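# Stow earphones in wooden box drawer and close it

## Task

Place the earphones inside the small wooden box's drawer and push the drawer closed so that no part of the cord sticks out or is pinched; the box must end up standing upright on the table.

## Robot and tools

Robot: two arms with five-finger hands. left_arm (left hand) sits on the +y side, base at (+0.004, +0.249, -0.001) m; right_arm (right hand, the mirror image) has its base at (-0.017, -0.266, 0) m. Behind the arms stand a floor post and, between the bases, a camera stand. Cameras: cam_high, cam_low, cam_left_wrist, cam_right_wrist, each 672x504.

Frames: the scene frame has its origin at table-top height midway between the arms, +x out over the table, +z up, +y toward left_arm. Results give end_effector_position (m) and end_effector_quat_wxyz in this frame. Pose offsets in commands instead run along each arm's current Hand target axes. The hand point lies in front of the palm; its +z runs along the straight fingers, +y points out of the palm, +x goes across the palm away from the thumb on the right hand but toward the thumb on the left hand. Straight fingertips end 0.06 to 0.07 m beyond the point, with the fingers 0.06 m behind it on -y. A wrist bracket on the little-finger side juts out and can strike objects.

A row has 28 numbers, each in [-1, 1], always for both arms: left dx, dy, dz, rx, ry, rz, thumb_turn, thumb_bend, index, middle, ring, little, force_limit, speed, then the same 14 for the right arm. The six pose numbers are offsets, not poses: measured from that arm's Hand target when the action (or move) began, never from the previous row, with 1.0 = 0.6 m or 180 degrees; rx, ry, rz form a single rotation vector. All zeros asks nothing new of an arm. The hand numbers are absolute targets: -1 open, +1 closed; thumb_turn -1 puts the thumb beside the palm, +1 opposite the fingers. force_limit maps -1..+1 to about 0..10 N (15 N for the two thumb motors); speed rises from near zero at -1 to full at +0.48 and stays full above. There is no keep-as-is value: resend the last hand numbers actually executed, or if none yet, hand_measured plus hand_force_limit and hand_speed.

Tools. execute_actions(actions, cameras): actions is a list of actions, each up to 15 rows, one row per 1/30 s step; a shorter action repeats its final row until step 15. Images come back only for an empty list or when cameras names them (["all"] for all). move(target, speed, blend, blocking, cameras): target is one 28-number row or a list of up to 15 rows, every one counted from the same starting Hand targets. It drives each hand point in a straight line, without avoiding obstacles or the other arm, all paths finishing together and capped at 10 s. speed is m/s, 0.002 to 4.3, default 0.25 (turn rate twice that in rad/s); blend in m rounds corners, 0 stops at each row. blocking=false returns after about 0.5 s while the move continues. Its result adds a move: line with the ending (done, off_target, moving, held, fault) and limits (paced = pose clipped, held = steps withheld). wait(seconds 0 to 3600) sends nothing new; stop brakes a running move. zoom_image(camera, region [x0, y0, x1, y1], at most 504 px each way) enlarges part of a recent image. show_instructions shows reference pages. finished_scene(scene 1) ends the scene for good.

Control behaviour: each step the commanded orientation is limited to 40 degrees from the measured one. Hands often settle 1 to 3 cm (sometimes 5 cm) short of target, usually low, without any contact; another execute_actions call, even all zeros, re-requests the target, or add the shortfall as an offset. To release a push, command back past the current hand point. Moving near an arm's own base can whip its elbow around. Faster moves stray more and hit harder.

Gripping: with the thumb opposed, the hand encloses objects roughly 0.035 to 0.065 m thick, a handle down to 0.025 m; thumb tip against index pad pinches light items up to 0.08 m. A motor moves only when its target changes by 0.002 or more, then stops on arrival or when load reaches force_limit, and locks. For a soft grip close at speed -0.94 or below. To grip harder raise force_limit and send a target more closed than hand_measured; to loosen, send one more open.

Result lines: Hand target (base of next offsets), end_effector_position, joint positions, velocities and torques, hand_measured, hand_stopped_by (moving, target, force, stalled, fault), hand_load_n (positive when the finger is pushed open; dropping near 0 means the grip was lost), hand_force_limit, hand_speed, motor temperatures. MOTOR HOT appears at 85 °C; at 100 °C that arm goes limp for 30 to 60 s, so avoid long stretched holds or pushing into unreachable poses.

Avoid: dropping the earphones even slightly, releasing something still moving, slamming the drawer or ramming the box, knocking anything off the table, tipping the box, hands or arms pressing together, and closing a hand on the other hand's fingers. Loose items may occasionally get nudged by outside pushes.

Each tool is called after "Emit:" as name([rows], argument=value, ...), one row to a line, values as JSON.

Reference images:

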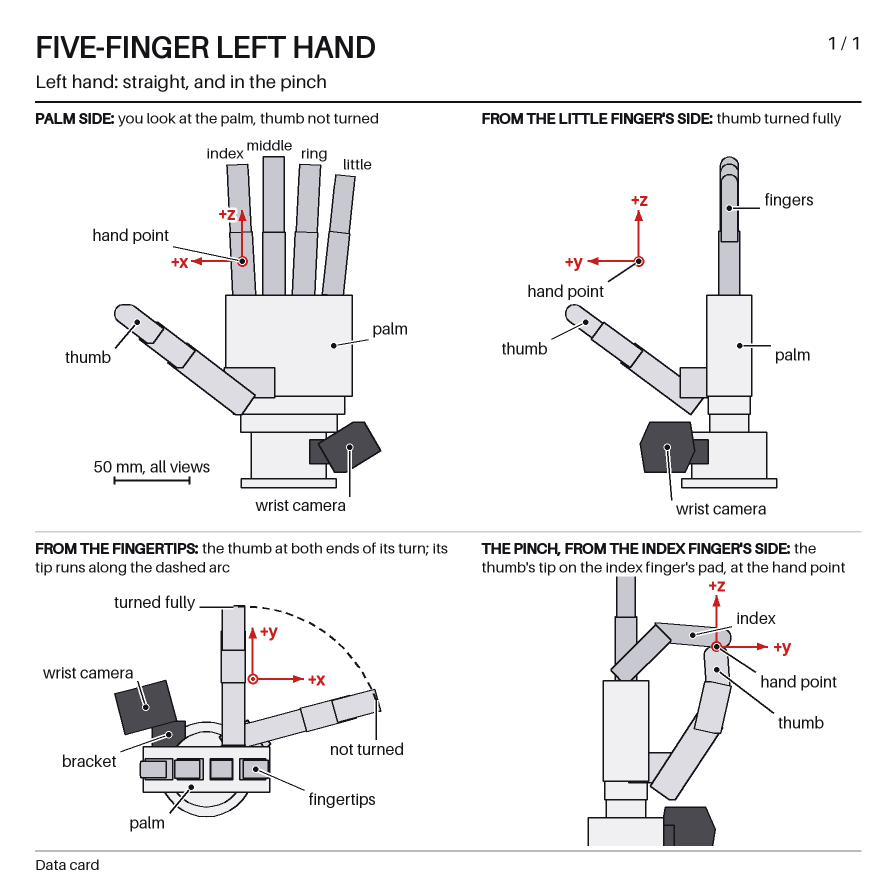

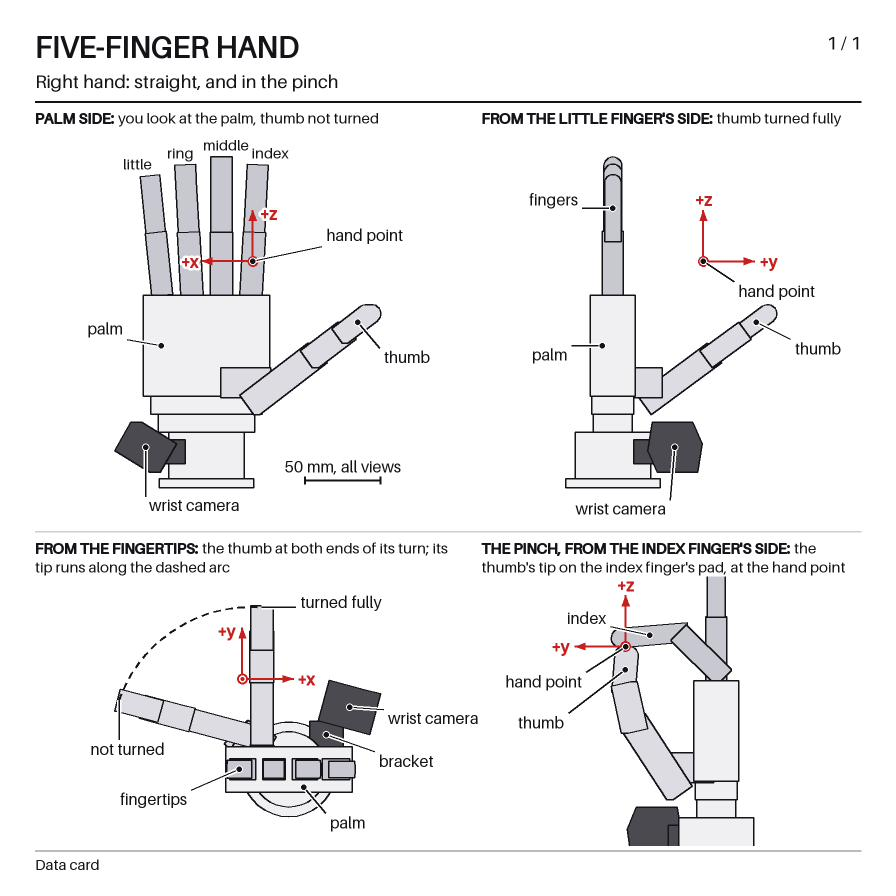

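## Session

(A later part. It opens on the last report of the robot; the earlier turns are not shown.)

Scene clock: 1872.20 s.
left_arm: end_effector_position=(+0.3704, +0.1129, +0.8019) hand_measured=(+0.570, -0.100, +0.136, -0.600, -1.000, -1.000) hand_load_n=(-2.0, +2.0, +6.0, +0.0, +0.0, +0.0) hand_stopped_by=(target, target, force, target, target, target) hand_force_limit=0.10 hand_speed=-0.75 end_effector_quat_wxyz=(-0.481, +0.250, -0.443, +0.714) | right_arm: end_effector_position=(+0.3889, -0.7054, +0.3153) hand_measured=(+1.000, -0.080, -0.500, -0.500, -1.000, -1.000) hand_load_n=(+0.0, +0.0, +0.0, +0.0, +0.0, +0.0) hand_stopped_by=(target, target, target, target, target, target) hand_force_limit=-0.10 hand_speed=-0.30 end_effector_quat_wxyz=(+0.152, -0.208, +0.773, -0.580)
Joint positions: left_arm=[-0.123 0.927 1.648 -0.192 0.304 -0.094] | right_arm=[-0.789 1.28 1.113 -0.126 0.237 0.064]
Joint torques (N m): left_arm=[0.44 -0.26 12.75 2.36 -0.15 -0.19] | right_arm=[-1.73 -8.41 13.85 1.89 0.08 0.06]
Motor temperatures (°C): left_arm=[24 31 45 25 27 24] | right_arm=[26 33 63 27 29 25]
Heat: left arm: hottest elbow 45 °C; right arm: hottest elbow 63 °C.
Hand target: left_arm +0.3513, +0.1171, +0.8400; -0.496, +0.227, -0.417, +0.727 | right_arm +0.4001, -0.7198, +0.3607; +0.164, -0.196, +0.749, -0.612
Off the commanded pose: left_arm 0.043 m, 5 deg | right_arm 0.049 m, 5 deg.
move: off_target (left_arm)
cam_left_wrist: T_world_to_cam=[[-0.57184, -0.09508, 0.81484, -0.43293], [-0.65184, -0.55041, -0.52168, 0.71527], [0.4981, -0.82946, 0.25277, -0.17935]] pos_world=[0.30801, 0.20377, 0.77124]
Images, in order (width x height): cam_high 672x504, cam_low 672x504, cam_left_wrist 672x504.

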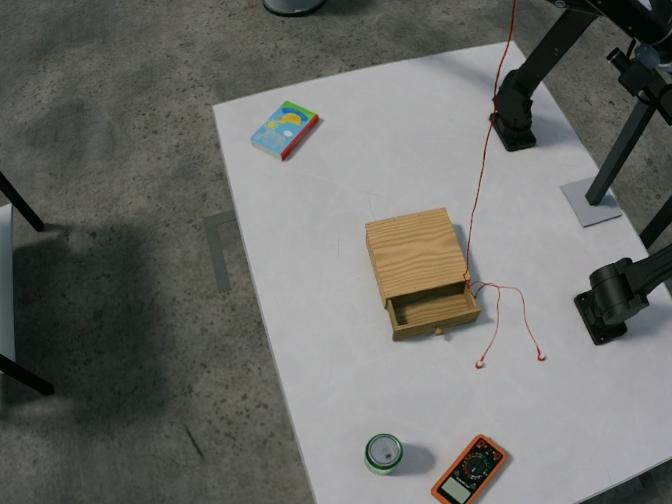

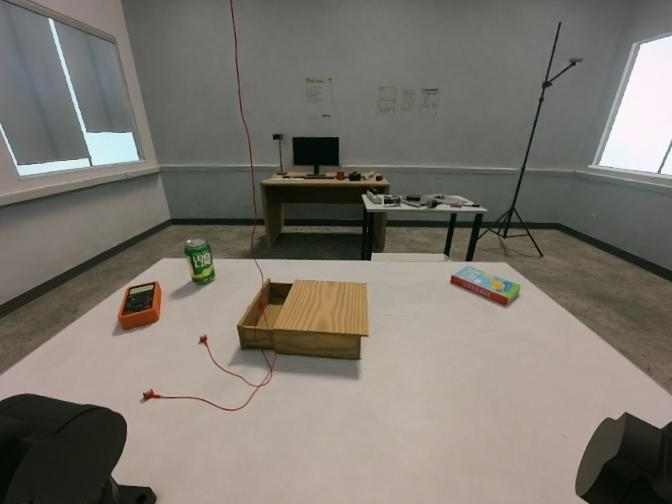

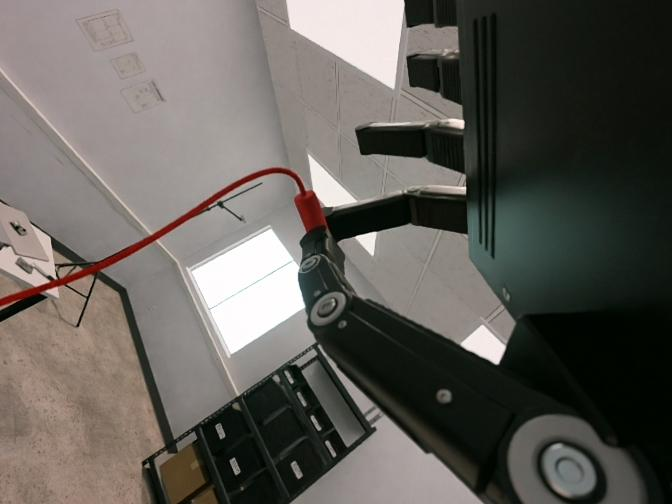

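Emit:
wait(seconds=1, cameras=["cam_high","cam_low"])

Emit:
zoom_image(camera="cam_low", region=[200, 230, 320, 390])

Emit:
zoom_image(camera="cam_high", region=[430, 240, 530, 340])

Scene clock: 1896.37 s.
left_arm: end_effector_position=(+0.3704, +0.1129, +0.8019) hand_measured=(+0.570, -0.100, +0.136, -0.600, -1.000, -1.000) hand_load_n=(-2.0, +2.0, +6.0, +0.0, +0.0, +0.0) hand_stopped_by=(target, target, force, target, target, target) hand_force_limit=0.10 hand_speed=-0.75 end_effector_quat_wxyz=(-0.481, +0.250, -0.443, +0.714) | right_arm: end_effector_position=(+0.3889, -0.7054, +0.3153) hand_measured=(+1.000, -0.080, -0.500, -0.500, -1.000, -1.000) hand_load_n=(+0.0, +0.0, +0.0, +0.0, +0.0, +0.0) hand_stopped_by=(target, target, target, target, target, target) hand_force_limit=-0.10 hand_speed=-0.30 end_effector_quat_wxyz=(+0.152, -0.208, +0.773, -0.580)
Joint positions: left_arm=[-0.123 0.927 1.648 -0.192 0.304 -0.094] | right_arm=[-0.789 1.28 1.113 -0.126 0.237 0.064]
Joint torques (N m): left_arm=[0.85 0.03 12.37 2.45 -0.11 -0.22] | right_arm=[-1.73 -8.41 13.83 1.89 0.08 0.06]
Motor temperatures (°C): left_arm=[24 30 50 25 27 24] | right_arm=[26 33 63 27 29 25]
Heat: left arm: hottest elbow 50 °C; right arm: hottest elbow 63 °C.
Hand target: left_arm +0.3513, +0.1171, +0.8400; -0.496, +0.227, -0.417, +0.727 | right_arm +0.4001, -0.7198, +0.3607; +0.164, -0.196, +0.749, -0.612
Off the commanded pose: left_arm 0.043 m, 5 deg | right_arm 0.049 m, 5 deg.
wait: 1.00 s; at rest from the start

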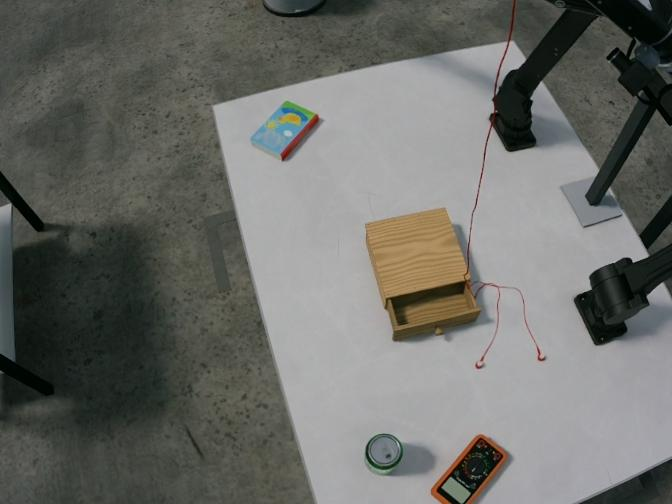

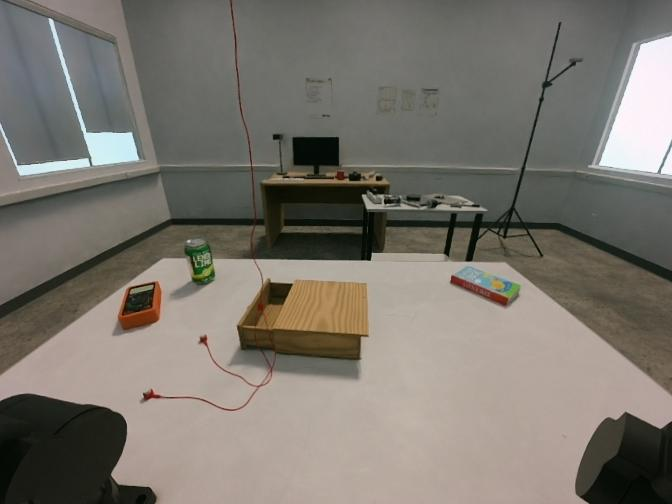

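Scaled by 3.150 from the camera's image (finer frame: 960x720).

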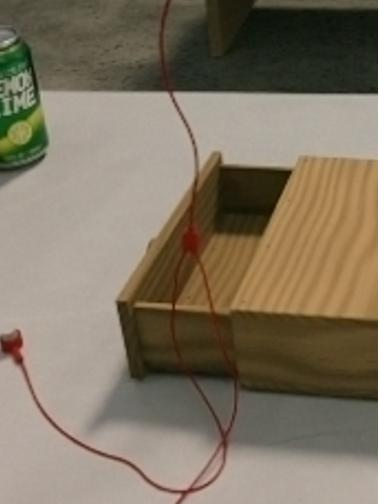

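Scaled by 5.040 from the camera's image (finer frame: 960x720).

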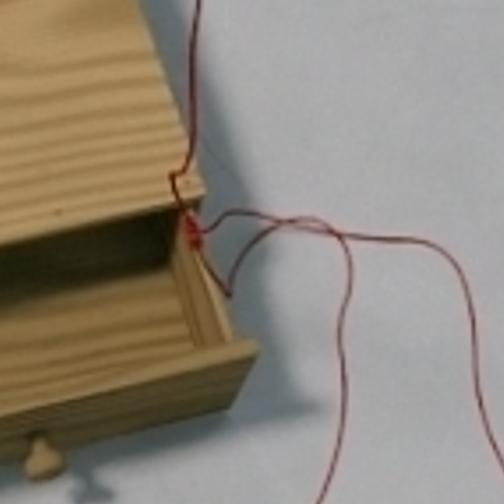

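Emit:
move([
  [-0.0337,0.0443,0.062,0,0,0,0.57,-0.1,0.5,-0.6,-1,-1,0.1,-0.75,0,0,0,0,0,0,1,-0.08,-0.5,-0.5,-1,-1,-0.1,-0.3],
  [-0.0183,0.1968,-0.0387,0,0,0,0.57,-0.1,0.5,-0.6,-1,-1,0.1,-0.75,0,0,0,0,0,0,1,-0.08,-0.5,-0.5,-1,-1,-0.1,-0.3],
], cameras=["cam_high","cam_low"], speed=0.08, blend=[0.0, 0])

Emit:
zoom_image(camera="cam_low", region=[200, 230, 400, 390])

Emit:
zoom_image(camera="cam_high", region=[370, 240, 530, 360])

Scene clock: 1930.93 s.
left_arm: end_effector_position=(+0.4135, +0.1111, +0.7153) hand_measured=(+0.570, -0.100, +0.136, -0.600, -1.000, -1.000) hand_load_n=(-2.0, +2.0, +6.0, +0.0, +0.0, +0.0) hand_stopped_by=(target, target, force, target, target, target) hand_force_limit=0.10 hand_speed=-0.75 end_effector_quat_wxyz=(-0.486, +0.238, -0.434, +0.720) | right_arm: end_effector_position=(+0.3889, -0.7054, +0.3153) hand_measured=(+1.000, -0.080, -0.500, -0.500, -1.000, -1.000) hand_load_n=(+0.0, +0.0, +0.0, +0.0, +0.0, +0.0) hand_stopped_by=(target, target, target, target, target, target) hand_force_limit=-0.10 hand_speed=-0.30 end_effector_quat_wxyz=(+0.152, -0.208, +0.773, -0.580)
Joint positions: left_arm=[-0.106 0.892 1.332 0.128 0.323 -0.107] | right_arm=[-0.789 1.28 1.113 -0.126 0.237 0.064]
Joint torques (N m): left_arm=[1.2 -3.72 8.95 2.33 -0.2 -0.18] | right_arm=[-1.73 -8.35 13.85 1.88 0.08 0.05]
Motor temperatures (°C): left_arm=[23 30 52 25 27 24] | right_arm=[26 33 64 27 29 25]
Heat: left arm: hottest elbow 52 °C; right arm: hottest elbow 64 °C.
Hand target: left_arm +0.4012, +0.1171, +0.7300; -0.496, +0.227, -0.417, +0.727 | right_arm +0.4001, -0.7198, +0.3607; +0.164, -0.196, +0.749, -0.612
Off the commanded pose: left_arm 0.020 m, 3 deg | right_arm 0.049 m, 5 deg.
move: off_target (left_arm)

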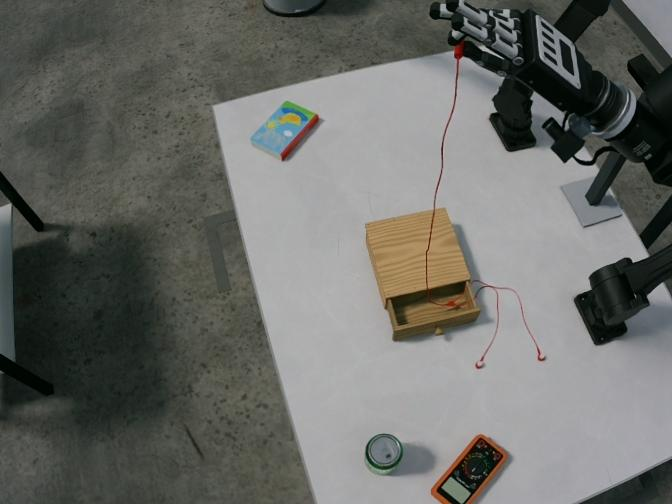

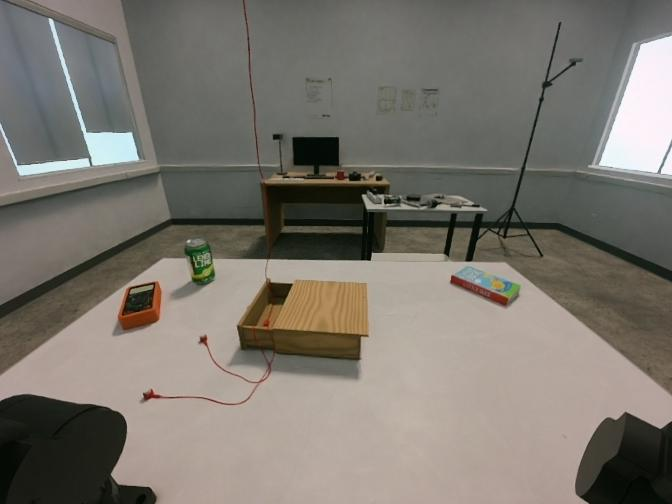

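Scaled by 2.520 from the camera's image (finer frame: 960x720).

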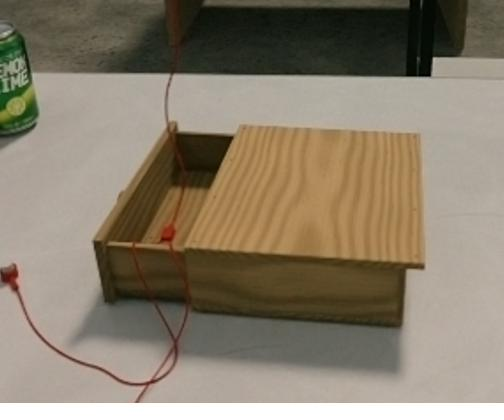

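Scaled by 3.150 from the camera's image (finer frame: 960x720).

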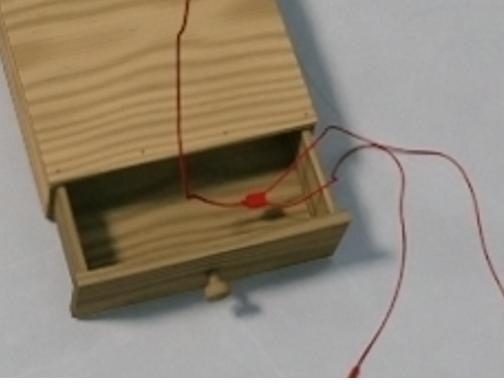

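Emit:
move([
  [0.0357,0.045,-0.1387,0,0,0,0.57,-0.1,0.5,-0.6,-1,-1,0.1,-0.75,0,0,0,0,0,0,1,-0.08,-0.5,-0.5,-1,-1,-0.1,-0.3],
  [0.0637,0.1337,-0.243,0,0,0,0.57,-0.1,0.5,-0.6,-1,-1,0.1,-0.75,0,0,0,0,0,0,1,-0.08,-0.5,-0.5,-1,-1,-0.1,-0.3],
  [0.0325,0.3162,-0.2447,-0.144,0,0,0.57,-0.1,0.5,-0.6,-1,-1,0.1,-0.75,0,0,0,0,0,0,1,-0.08,-0.5,-0.5,-1,-1,-0.1,-0.3],
], cameras=["cam_high","cam_low"], speed=0.07, blend=[0.01, 0.01, 0])

Emit:
zoom_image(camera="cam_low", region=[200, 230, 400, 390])

Emit:
zoom_image(camera="cam_high", region=[370, 240, 530, 360])

Scene clock: 1971.97 s.
left_arm: end_effector_position=(+0.3839, +0.1216, +0.4498) hand_measured=(+0.570, -0.100, +0.136, -0.600, -1.000, -1.000) hand_load_n=(-2.0, +2.0, +6.0, +0.0, +0.0, +0.0) hand_stopped_by=(target, target, force, target, target, target) hand_force_limit=0.10 hand_speed=-0.75 end_effector_quat_wxyz=(+0.408, -0.351, +0.581, -0.610) | right_arm: end_effector_position=(+0.3889, -0.7054, +0.3153) hand_measured=(+1.000, -0.080, -0.500, -0.500, -1.000, -1.000) hand_load_n=(+0.0, +0.0, -0.5, +0.0, +0.0, +0.0) hand_stopped_by=(target, target, target, target, target, target) hand_force_limit=-0.10 hand_speed=-0.30 end_effector_quat_wxyz=(+0.152, -0.208, +0.773, -0.580)
Joint positions: left_arm=[-0.091 0.659 0.855 -0.114 0.353 0.017] | right_arm=[-0.789 1.28 1.113 -0.126 0.237 0.064]
Joint torques (N m): left_arm=[0.09 0.03 16.36 1.28 -0.39 0.18] | right_arm=[-1.67 -8.41 13.85 1.87 0.07 0.06]
Motor temperatures (°C): left_arm=[23 29 46 25 26 24] | right_arm=[26 32 64 28 29 25]
Heat: left arm: hottest elbow 46 °C; right arm: hottest elbow 64 °C.
Hand target: left_arm +0.3850, +0.1250, +0.4900; +0.433, -0.332, +0.570, -0.615 | right_arm +0.4001, -0.7198, +0.3607; +0.164, -0.196, +0.749, -0.612
Off the commanded pose: left_arm 0.040 m, 4 deg | right_arm 0.049 m, 5 deg.
move: off_target (left_arm)

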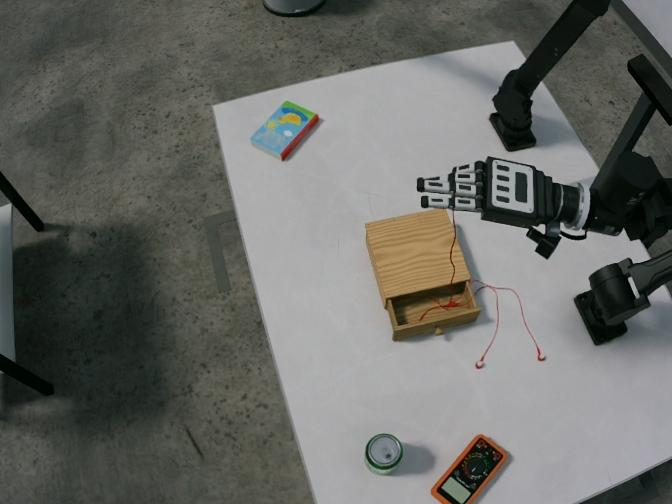

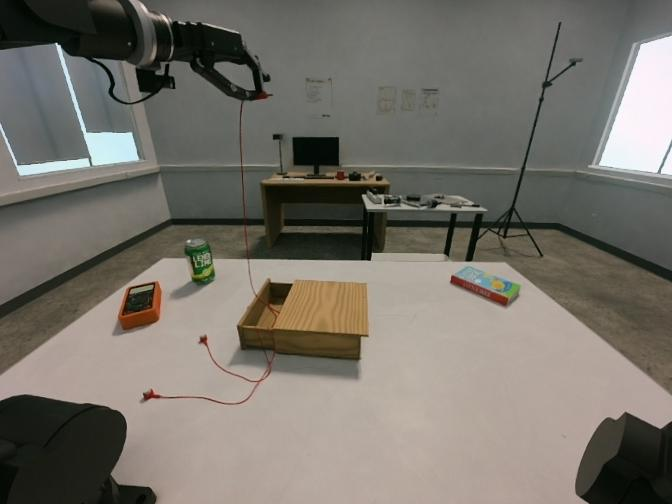

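Scaled by 2.520 from the camera's image (finer frame: 960x720).

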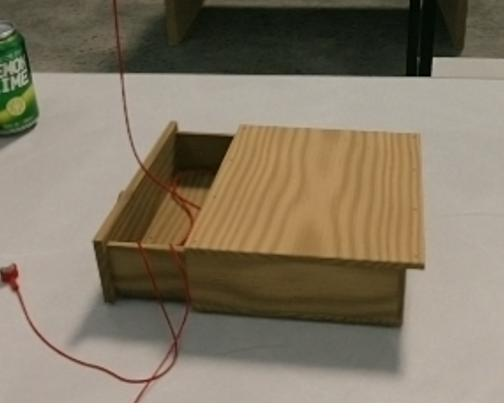

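Scaled by 3.150 from the camera's image (finer frame: 960x720).

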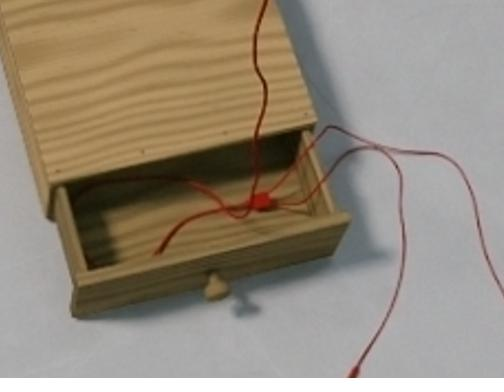

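Emit:
move([
  [0.0485,0.1177,-0.1,-0.144,0,0,0.57,-0.1,0.5,-0.6,-1,-1,0.1,-0.75,0,0,0,0,0,0,1,-0.08,-0.5,-0.5,-1,-1,-0.1,-0.3],
  [0.0242,0.2802,-0.0368,-0.25,0,0,0.57,-0.1,0.5,-0.6,-1,-1,0.1,-0.75,0,0,0,0,0,0,1,-0.08,-0.5,-0.5,-1,-1,-0.1,-0.3],
], cameras=["cam_high","cam_low","cam_left_wrist"], speed=0.07, blend=[0.01, 0])

Emit:
zoom_image(camera="cam_low", region=[200, 230, 400, 390])

Emit:
zoom_image(camera="cam_high", region=[370, 240, 530, 360])

Scene clock: 1998.73 s.
left_arm: end_effector_position=(+0.3735, +0.1287, +0.2835) hand_measured=(+0.570, -0.100, +0.136, -0.600, -1.000, -1.000) hand_load_n=(-2.0, +2.0, +6.0, +0.0, +0.0, +0.0) hand_stopped_by=(target, target, force, target, target, target) hand_force_limit=0.10 hand_speed=-0.75 end_effector_quat_wxyz=(+0.251, -0.491, +0.765, -0.333) | right_arm: end_effector_position=(+0.3889, -0.7054, +0.3153) hand_measured=(+1.000, -0.080, -0.500, -0.500, -1.000, -1.000) hand_load_n=(+0.0, +0.0, +0.0, +0.0, +0.0, +0.0) hand_stopped_by=(target, target, target, target, target, target) hand_force_limit=-0.10 hand_speed=-0.30 end_effector_quat_wxyz=(+0.152, -0.208, +0.773, -0.580)
Joint positions: left_arm=[-0.215 0.924 1.01 -0.801 0.111 0.172] | right_arm=[-0.789 1.28 1.113 -0.126 0.237 0.064]
Joint torques (N m): left_arm=[-0.5 -3.08 16.27 0.77 -0.22 0.14] | right_arm=[-1.73 -8.41 13.85 1.89 0.08 0.06]
Motor temperatures (°C): left_arm=[23 29 50 25 27 24] | right_arm=[26 32 65 28 29 25]
Heat: left arm: hottest elbow 50 °C; right arm: hottest elbow 65 °C.
Hand target: left_arm +0.3850, +0.1247, +0.3198; +0.272, -0.473, +0.761, -0.350 | right_arm +0.4001, -0.7198, +0.3607; +0.164, -0.196, +0.749, -0.612
Off the commanded pose: left_arm 0.038 m, 4 deg | right_arm 0.049 m, 5 deg.
move: off_target (left_arm)
cam_left_wrist: T_world_to_cam=[[0.44523, -0.52409, 0.72602, -0.30676], [-0.83921, -0.52699, 0.13422, 0.33655], [0.31226, -0.66904, -0.67445, 0.27485]] pos_world=[0.33319, 0.20048, 0.36291]

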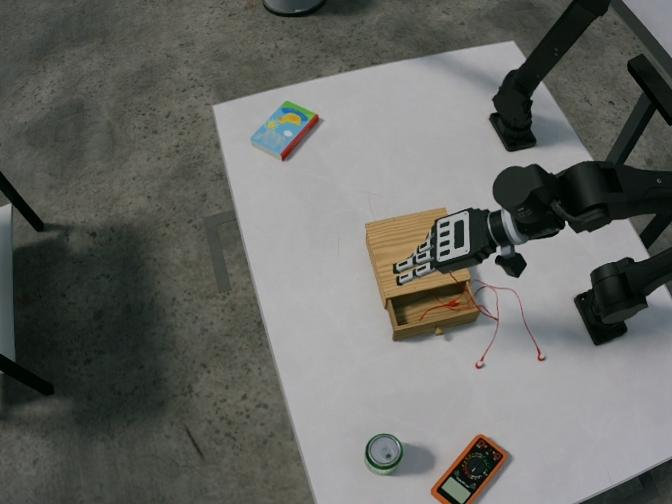

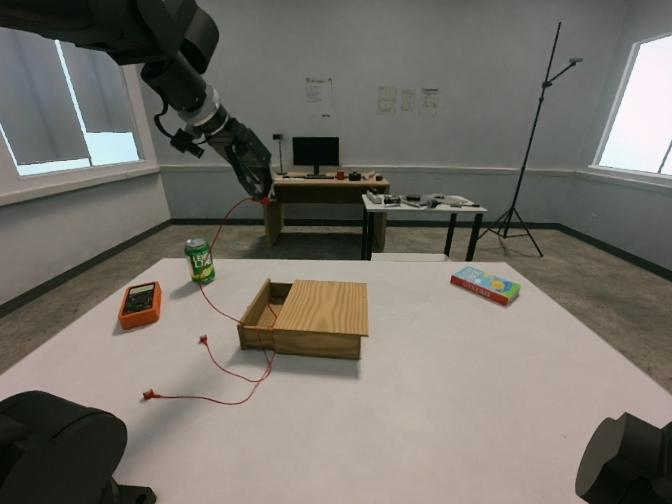

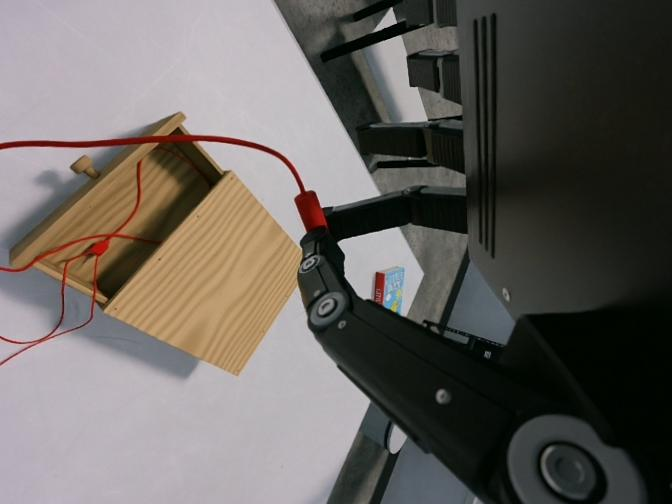

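Scaled by 2.520 from the camera's image (finer frame: 960x720).

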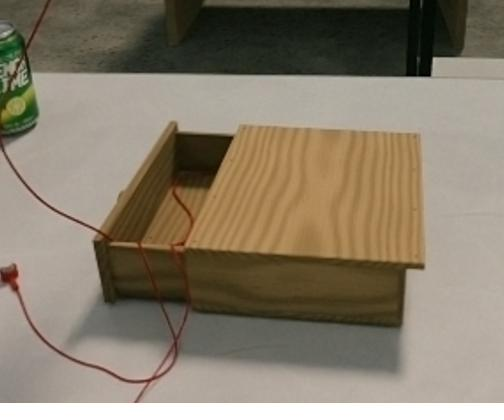

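Scaled by 3.150 from the camera's image (finer frame: 960x720).

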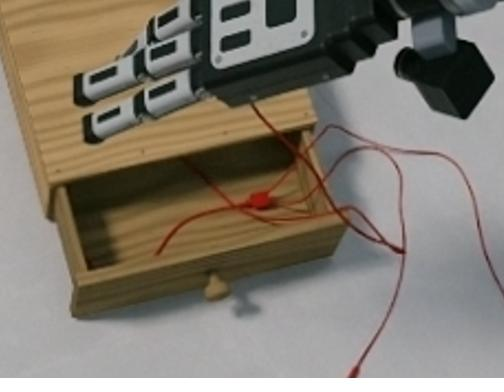

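Emit:
move([
  [-0.0193,-0.1844,-0.1413,0,0,0,0.57,-0.1,0.5,-0.6,-1,-1,0.1,-0.75,0,0,0,0,0,0,1,-0.08,-0.5,-0.5,-1,-1,-0.1,-0.3],
  [0.02,-0.12,-0.2307,0.0511,0.2727,0.1529,0.57,-0.1,0.5,-0.6,-1,-1,0.1,-0.75,0,0,0,0,0,0,1,-0.08,-0.5,-0.5,-1,-1,-0.1,-0.3],
], cameras=["cam_high","cam_low","cam_left_wrist"], speed=0.1, blend=[0.01, 0])

Emit:
zoom_image(camera="cam_high", region=[370, 240, 530, 360])

Scene clock: 2079.23 s.
left_arm: end_effector_position=(+0.3166, +0.1255, +0.4402) hand_measured=(+0.570, -0.100, +0.136, -0.600, -1.000, -1.000) hand_load_n=(-2.0, +1.5, +6.0, +0.0, +0.0, -0.5) hand_stopped_by=(target, target, force, target, target, target) hand_force_limit=0.10 hand_speed=-0.75 end_effector_quat_wxyz=(+0.054, -0.110, +0.860, -0.495) | right_arm: end_effector_position=(+0.3889, -0.7054, +0.3153) hand_measured=(+1.000, -0.080, -0.500, -0.500, -1.000, -1.000) hand_load_n=(+0.0, +0.0, +0.0, +0.0, +0.0, +0.0) hand_stopped_by=(target, target, target, target, target, target) hand_force_limit=-0.10 hand_speed=-0.30 end_effector_quat_wxyz=(+0.152, -0.208, +0.773, -0.580)
Joint positions: left_arm=[0.05 1.182 1.598 -1.694 1.016 1.212] | right_arm=[-0.789 1.28 1.113 -0.126 0.237 0.064]
Joint torques (N m): left_arm=[0.73 -6.12 11.86 0.01 1.02 0.16] | right_arm=[-1.61 -8.35 13.85 1.88 0.08 0.06]
Motor temperatures (°C): left_arm=[23 29 60 25 27 24] | right_arm=[26 32 66 28 29 25]
Heat: left arm: hottest elbow 60 °C; right arm: hottest elbow 66 °C.
Hand target: left_arm +0.3150, +0.1298, +0.4597; +0.044, -0.075, +0.863, -0.498 | right_arm +0.4001, -0.7198, +0.3607; +0.164, -0.196, +0.749, -0.612
Off the commanded pose: left_arm 0.020 m, 4 deg | right_arm 0.049 m, 5 deg.
joint sent to its limit (left arm) — joint 4 (wrist pitch), lower limit. The joint targets are off in position and orientation.
move: off_target (left_arm)
cam_left_wrist: T_world_to_cam=[[-0.13056, -0.51716, 0.84587, -0.26814], [-0.92218, 0.37663, 0.08793, 0.19943], [-0.36406, -0.76856, -0.52609, 0.55744]] pos_world=[0.35184, 0.21464, 0.50254]

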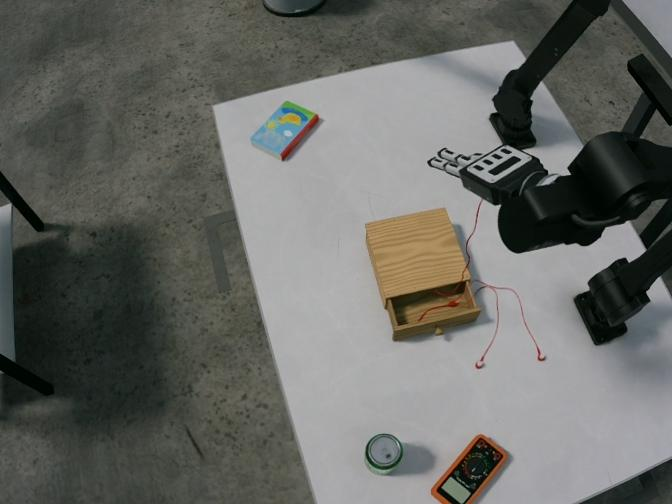

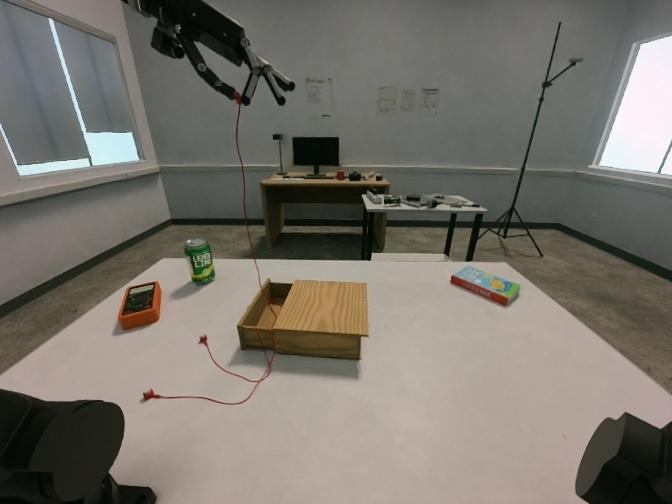

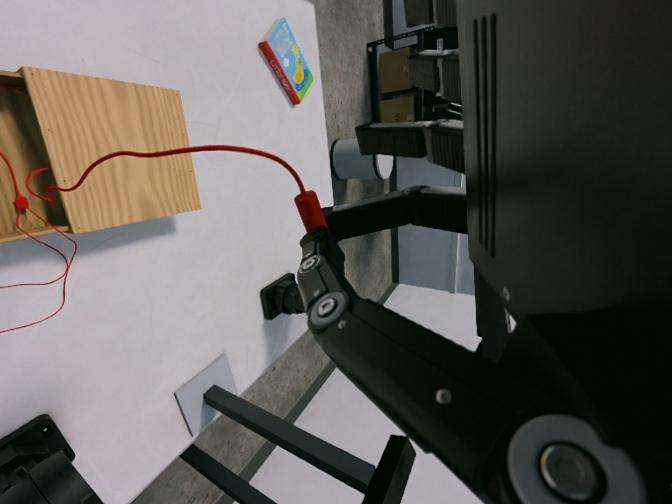

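Scaled by 3.150 from the camera's image (finer frame: 960x720).

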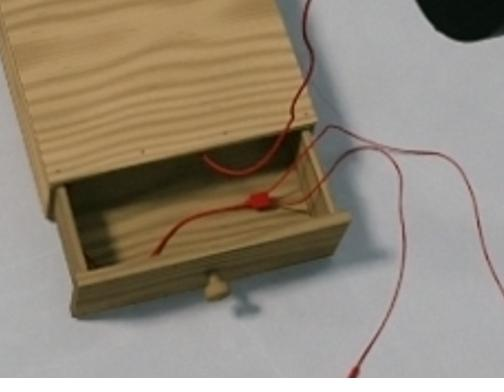

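Emit:
move(target=[-0.0182,0.2065,0.1092,0,-0.0481,-0.0278,0.57,-0.1,0.5,-0.6,-1,-1,0.1,-0.75,0,0,0,0,0,0,1,-0.08,-0.5,-0.5,-1,-1,-0.1,-0.3], cameras=["cam_high","cam_low","cam_left_wrist"], speed=0.07)

Emit:
zoom_image(camera="cam_high", region=[370, 200, 530, 360])

Emit:
zoom_image(camera="cam_low", region=[180, 160, 400, 380])

Scene clock: 2105.10 s.
left_arm: end_effector_position=(+0.3230, +0.1327, +0.3115) hand_measured=(+0.570, -0.100, +0.136, -0.600, -1.000, -1.000) hand_load_n=(-2.0, +2.0, +6.0, +0.0, -0.5, +0.0) hand_stopped_by=(target, target, force, target, target, target) hand_force_limit=0.10 hand_speed=-0.75 end_effector_quat_wxyz=(+0.067, -0.147, +0.856, -0.491) | right_arm: end_effector_position=(+0.3889, -0.7054, +0.3153) hand_measured=(+1.000, -0.080, -0.500, -0.500, -1.000, -1.000) hand_load_n=(+0.0, +0.0, +0.0, +0.0, +0.0, +0.0) hand_stopped_by=(target, target, target, target, target, target) hand_force_limit=-0.10 hand_speed=-0.30 end_effector_quat_wxyz=(+0.152, -0.208, +0.773, -0.580)
Joint positions: left_arm=[0.072 1.079 1.17 -1.298 0.995 1.111] | right_arm=[-0.789 1.28 1.113 -0.126 0.237 0.064]
Joint torques (N m): left_arm=[0.44 -6.07 9.11 1.5 0.44 -0.23] | right_arm=[-1.67 -8.35 13.83 1.89 0.08 0.06]
Motor temperatures (°C): left_arm=[23 29 58 25 28 24] | right_arm=[26 32 66 28 29 25]
Heat: left arm: hottest elbow 58 °C; right arm: hottest elbow 66 °C.
Hand target: left_arm +0.3249, +0.1369, +0.3196; +0.087, -0.150, +0.853, -0.492 | right_arm +0.4001, -0.7198, +0.3607; +0.164, -0.196, +0.749, -0.612
Off the commanded pose: left_arm 0.009 m, 2 deg | right_arm 0.049 m, 5 deg.
move: done
cam_left_wrist: T_world_to_cam=[[-0.07608, -0.52702, 0.84644, -0.17117], [-0.94779, 0.30188, 0.10276, 0.22745], [-0.30968, -0.79443, -0.52247, 0.4824]] pos_world=[0.35194, 0.22437, 0.37355]

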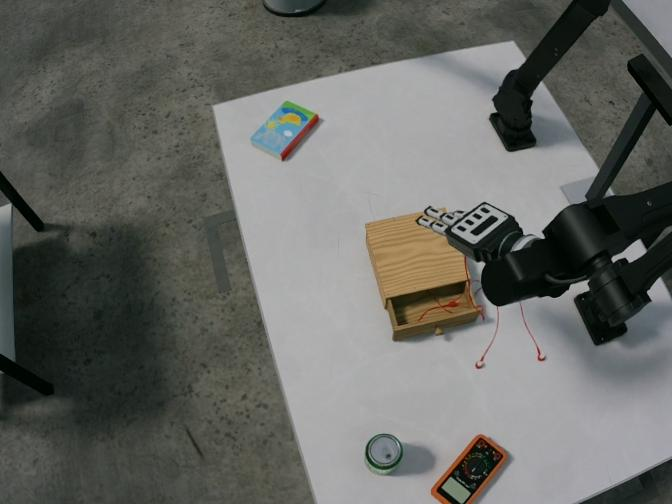

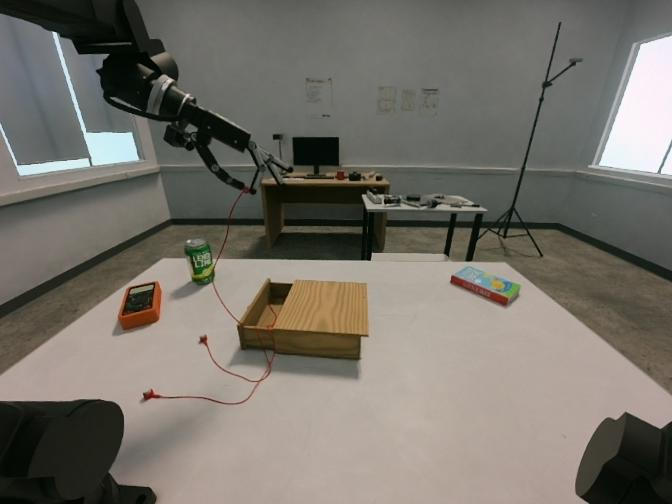

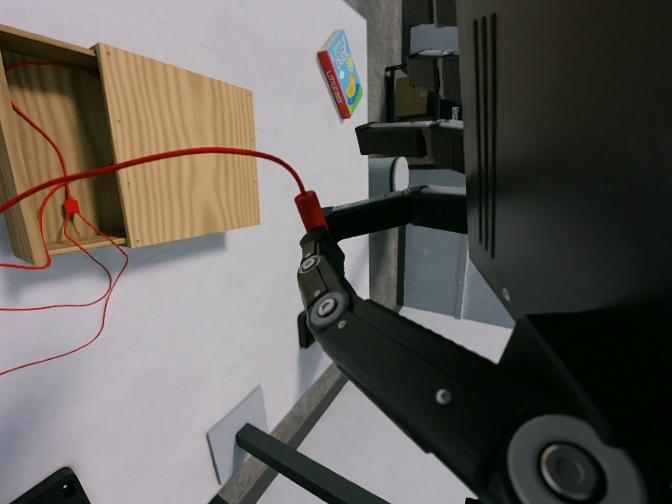

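Scaled by 3.150 from the camera's image (finer frame: 960x720).

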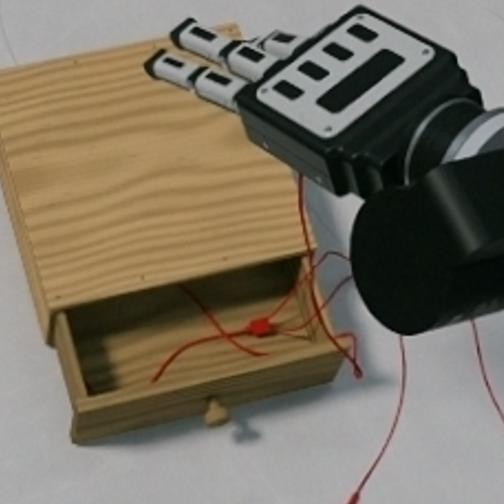

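Scaled by 2.291 from the camera's image (finer frame: 960x720).

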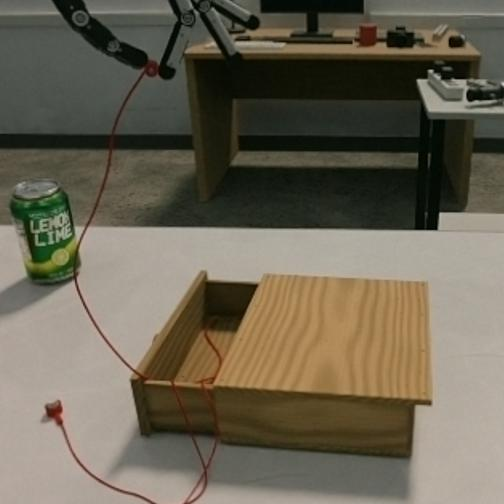

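Emit:
move([
  [-0.06,-0.2,-0.11,0,0,0,0.57,-0.1,0.5,-0.6,-1,-1,0.1,-0.75,0,0,0,0,0,0,1,-0.08,-0.5,-0.5,-1,-1,-0.1,-0.3],
], cameras=["cam_high","cam_low"], speed=0.1)

Emit:
zoom_image(camera="cam_high", region=[370, 200, 530, 360])

Emit:
zoom_image(camera="cam_low", region=[180, 160, 400, 380])

Scene clock: 2137.63 s.
left_arm: end_effector_position=(+0.3531, +0.1418, +0.4354) hand_measured=(+0.570, -0.100, +0.136, -0.600, -1.000, -1.000) hand_load_n=(-2.0, +2.0, +6.0, +0.0, +0.0, +0.0) hand_stopped_by=(target, target, force, target, target, target) hand_force_limit=0.10 hand_speed=-0.75 end_effector_quat_wxyz=(+0.062, -0.162, +0.855, -0.489) | right_arm: end_effector_position=(+0.3889, -0.7054, +0.3153) hand_measured=(+1.000, -0.080, -0.500, -0.500, -1.000, -1.000) hand_load_n=(+0.0, +0.5, +0.0, +0.0, +0.0, +0.0) hand_stopped_by=(target, target, target, target, target, target) hand_force_limit=-0.10 hand_speed=-0.30 end_effector_quat_wxyz=(+0.152, -0.208, +0.773, -0.580)
Joint positions: left_arm=[0.092 1.239 1.627 -1.617 0.995 1.109] | right_arm=[-0.789 1.28 1.113 -0.126 0.237 0.064]
Joint torques (N m): left_arm=[0.73 -5.19 13.89 -0.03 0.81 0.11] | right_arm=[-1.73 -8.35 13.85 1.89 0.08 0.06]
Motor temperatures (°C): left_arm=[23 29 54 25 27 23] | right_arm=[26 32 67 28 29 25]
Heat: left arm: hottest elbow 54 °C; right arm: hottest elbow 67 °C.
Hand target: left_arm +0.3597, +0.1464, +0.4565; +0.087, -0.150, +0.853, -0.492 | right_arm +0.4001, -0.7198, +0.3607; +0.164, -0.196, +0.749, -0.612
Off the commanded pose: left_arm 0.023 m, 3 deg | right_arm 0.049 m, 5 deg.
move: off_target (left_arm)

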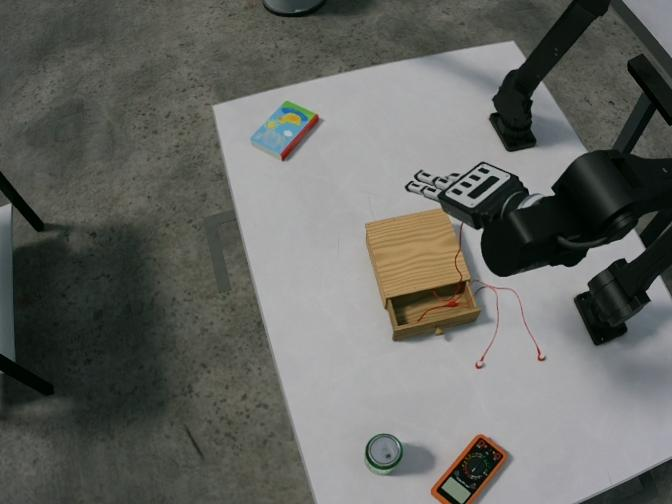

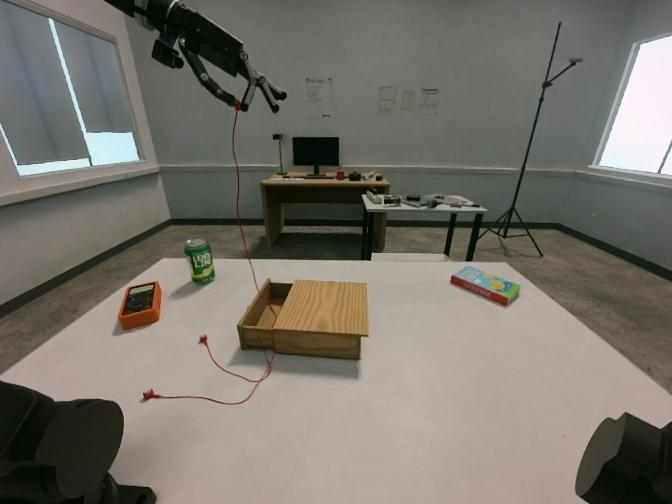

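Scaled by 3.150 from the camera's image (finer frame: 960x720).

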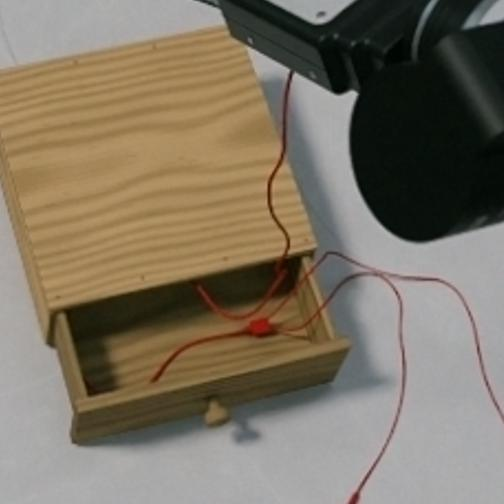

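Scaled by 2.291 from the camera's image (finer frame: 960x720).

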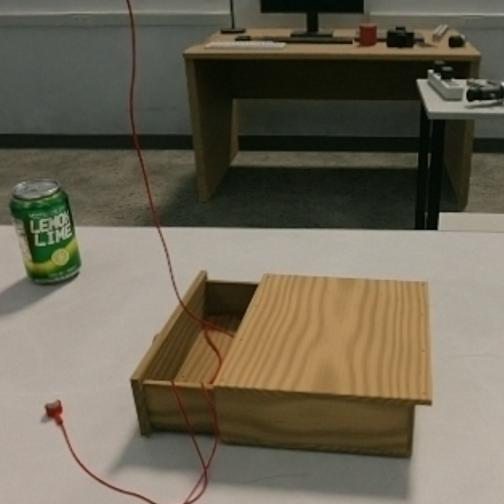

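Emit:
move([
  [-0.08,0.164,0.1223,0,0,0,0.57,-0.1,0.5,-0.6,-1,-1,0.1,-0.75,0,0,0,0,0,0,1,-0.08,-0.5,-0.5,-1,-1,-0.1,-0.3],
], cameras=["cam_high","cam_low","cam_left_wrist"], speed=0.07)

Emit:
zoom_image(camera="cam_high", region=[370, 200, 530, 360])

Emit:
zoom_image(camera="cam_low", region=[180, 160, 400, 380])

Scene clock: 2161.53 s.
left_arm: end_effector_position=(+0.4028, +0.1468, +0.3342) hand_measured=(+0.570, -0.100, +0.136, -0.600, -1.000, -1.000) hand_load_n=(-2.0, +2.0, +6.0, +0.0, +0.0, +0.0) hand_stopped_by=(target, target, force, target, target, target) hand_force_limit=0.10 hand_speed=-0.75 end_effector_quat_wxyz=(+0.076, -0.154, +0.854, -0.490) | right_arm: end_effector_position=(+0.3889, -0.7054, +0.3153) hand_measured=(+1.000, -0.080, -0.500, -0.500, -1.000, -1.000) hand_load_n=(+0.0, +0.0, +0.0, +0.0, +0.0, -0.5) hand_stopped_by=(target, target, target, target, target, target) hand_force_limit=-0.10 hand_speed=-0.30 end_effector_quat_wxyz=(+0.152, -0.208, +0.773, -0.580)
Joint positions: left_arm=[0.092 1.283 1.389 -1.304 0.995 1.109] | right_arm=[-0.789 1.28 1.113 -0.126 0.237 0.064]
Joint torques (N m): left_arm=[0.62 -6.77 9.21 1.37 0.68 -0.01] | right_arm=[-1.67 -8.41 13.86 1.88 0.08 0.06]
Motor temperatures (°C): left_arm=[23 29 57 25 28 23] | right_arm=[26 32 67 28 28 25]
Heat: left arm: hottest elbow 57 °C; right arm: hottest elbow 67 °C.
Hand target: left_arm +0.4097, +0.1494, +0.3346; +0.087, -0.150, +0.853, -0.492 | right_arm +0.4001, -0.7198, +0.3607; +0.164, -0.196, +0.749, -0.612
Off the commanded pose: left_arm 0.007 m, 1 deg | right_arm 0.049 m, 5 deg.
move: done
cam_left_wrist: T_world_to_cam=[[-0.07184, -0.52883, 0.84568, -0.17806], [-0.95463, 0.28214, 0.09533, 0.30462], [-0.28901, -0.80046, -0.52511, 0.52352]] pos_world=[0.42931, 0.23895, 0.39644]

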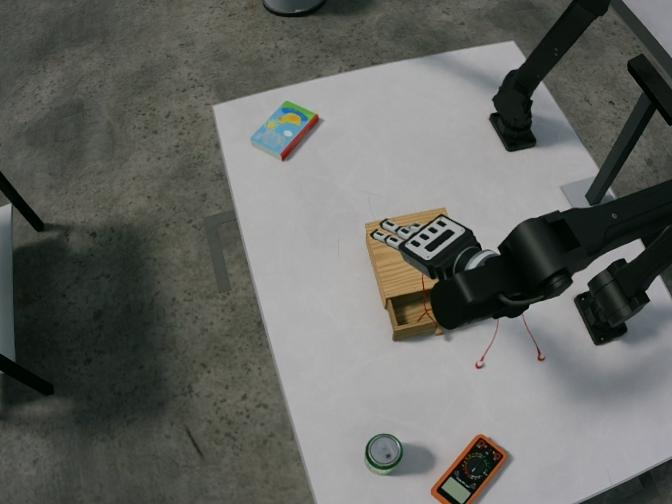

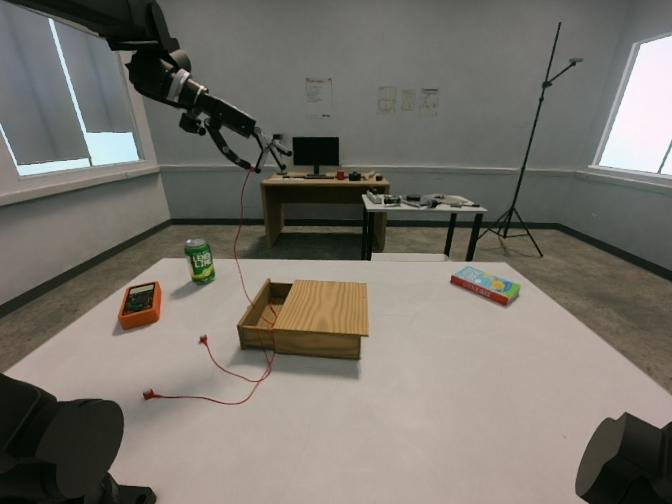

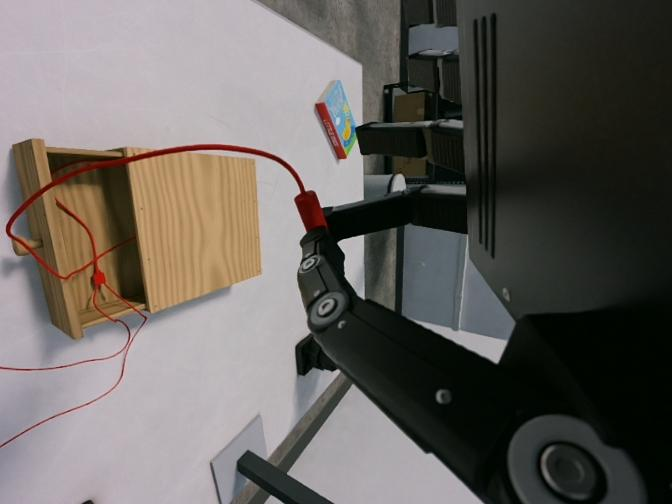

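Scaled by 3.150 from the camera's image (finer frame: 960x720).

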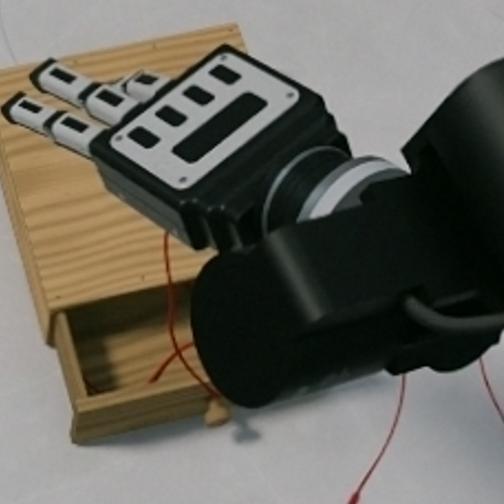

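Scaled by 2.291 from the camera's image (finer frame: 960x720).

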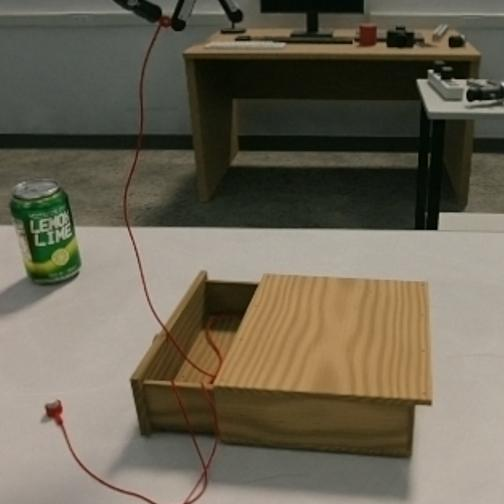

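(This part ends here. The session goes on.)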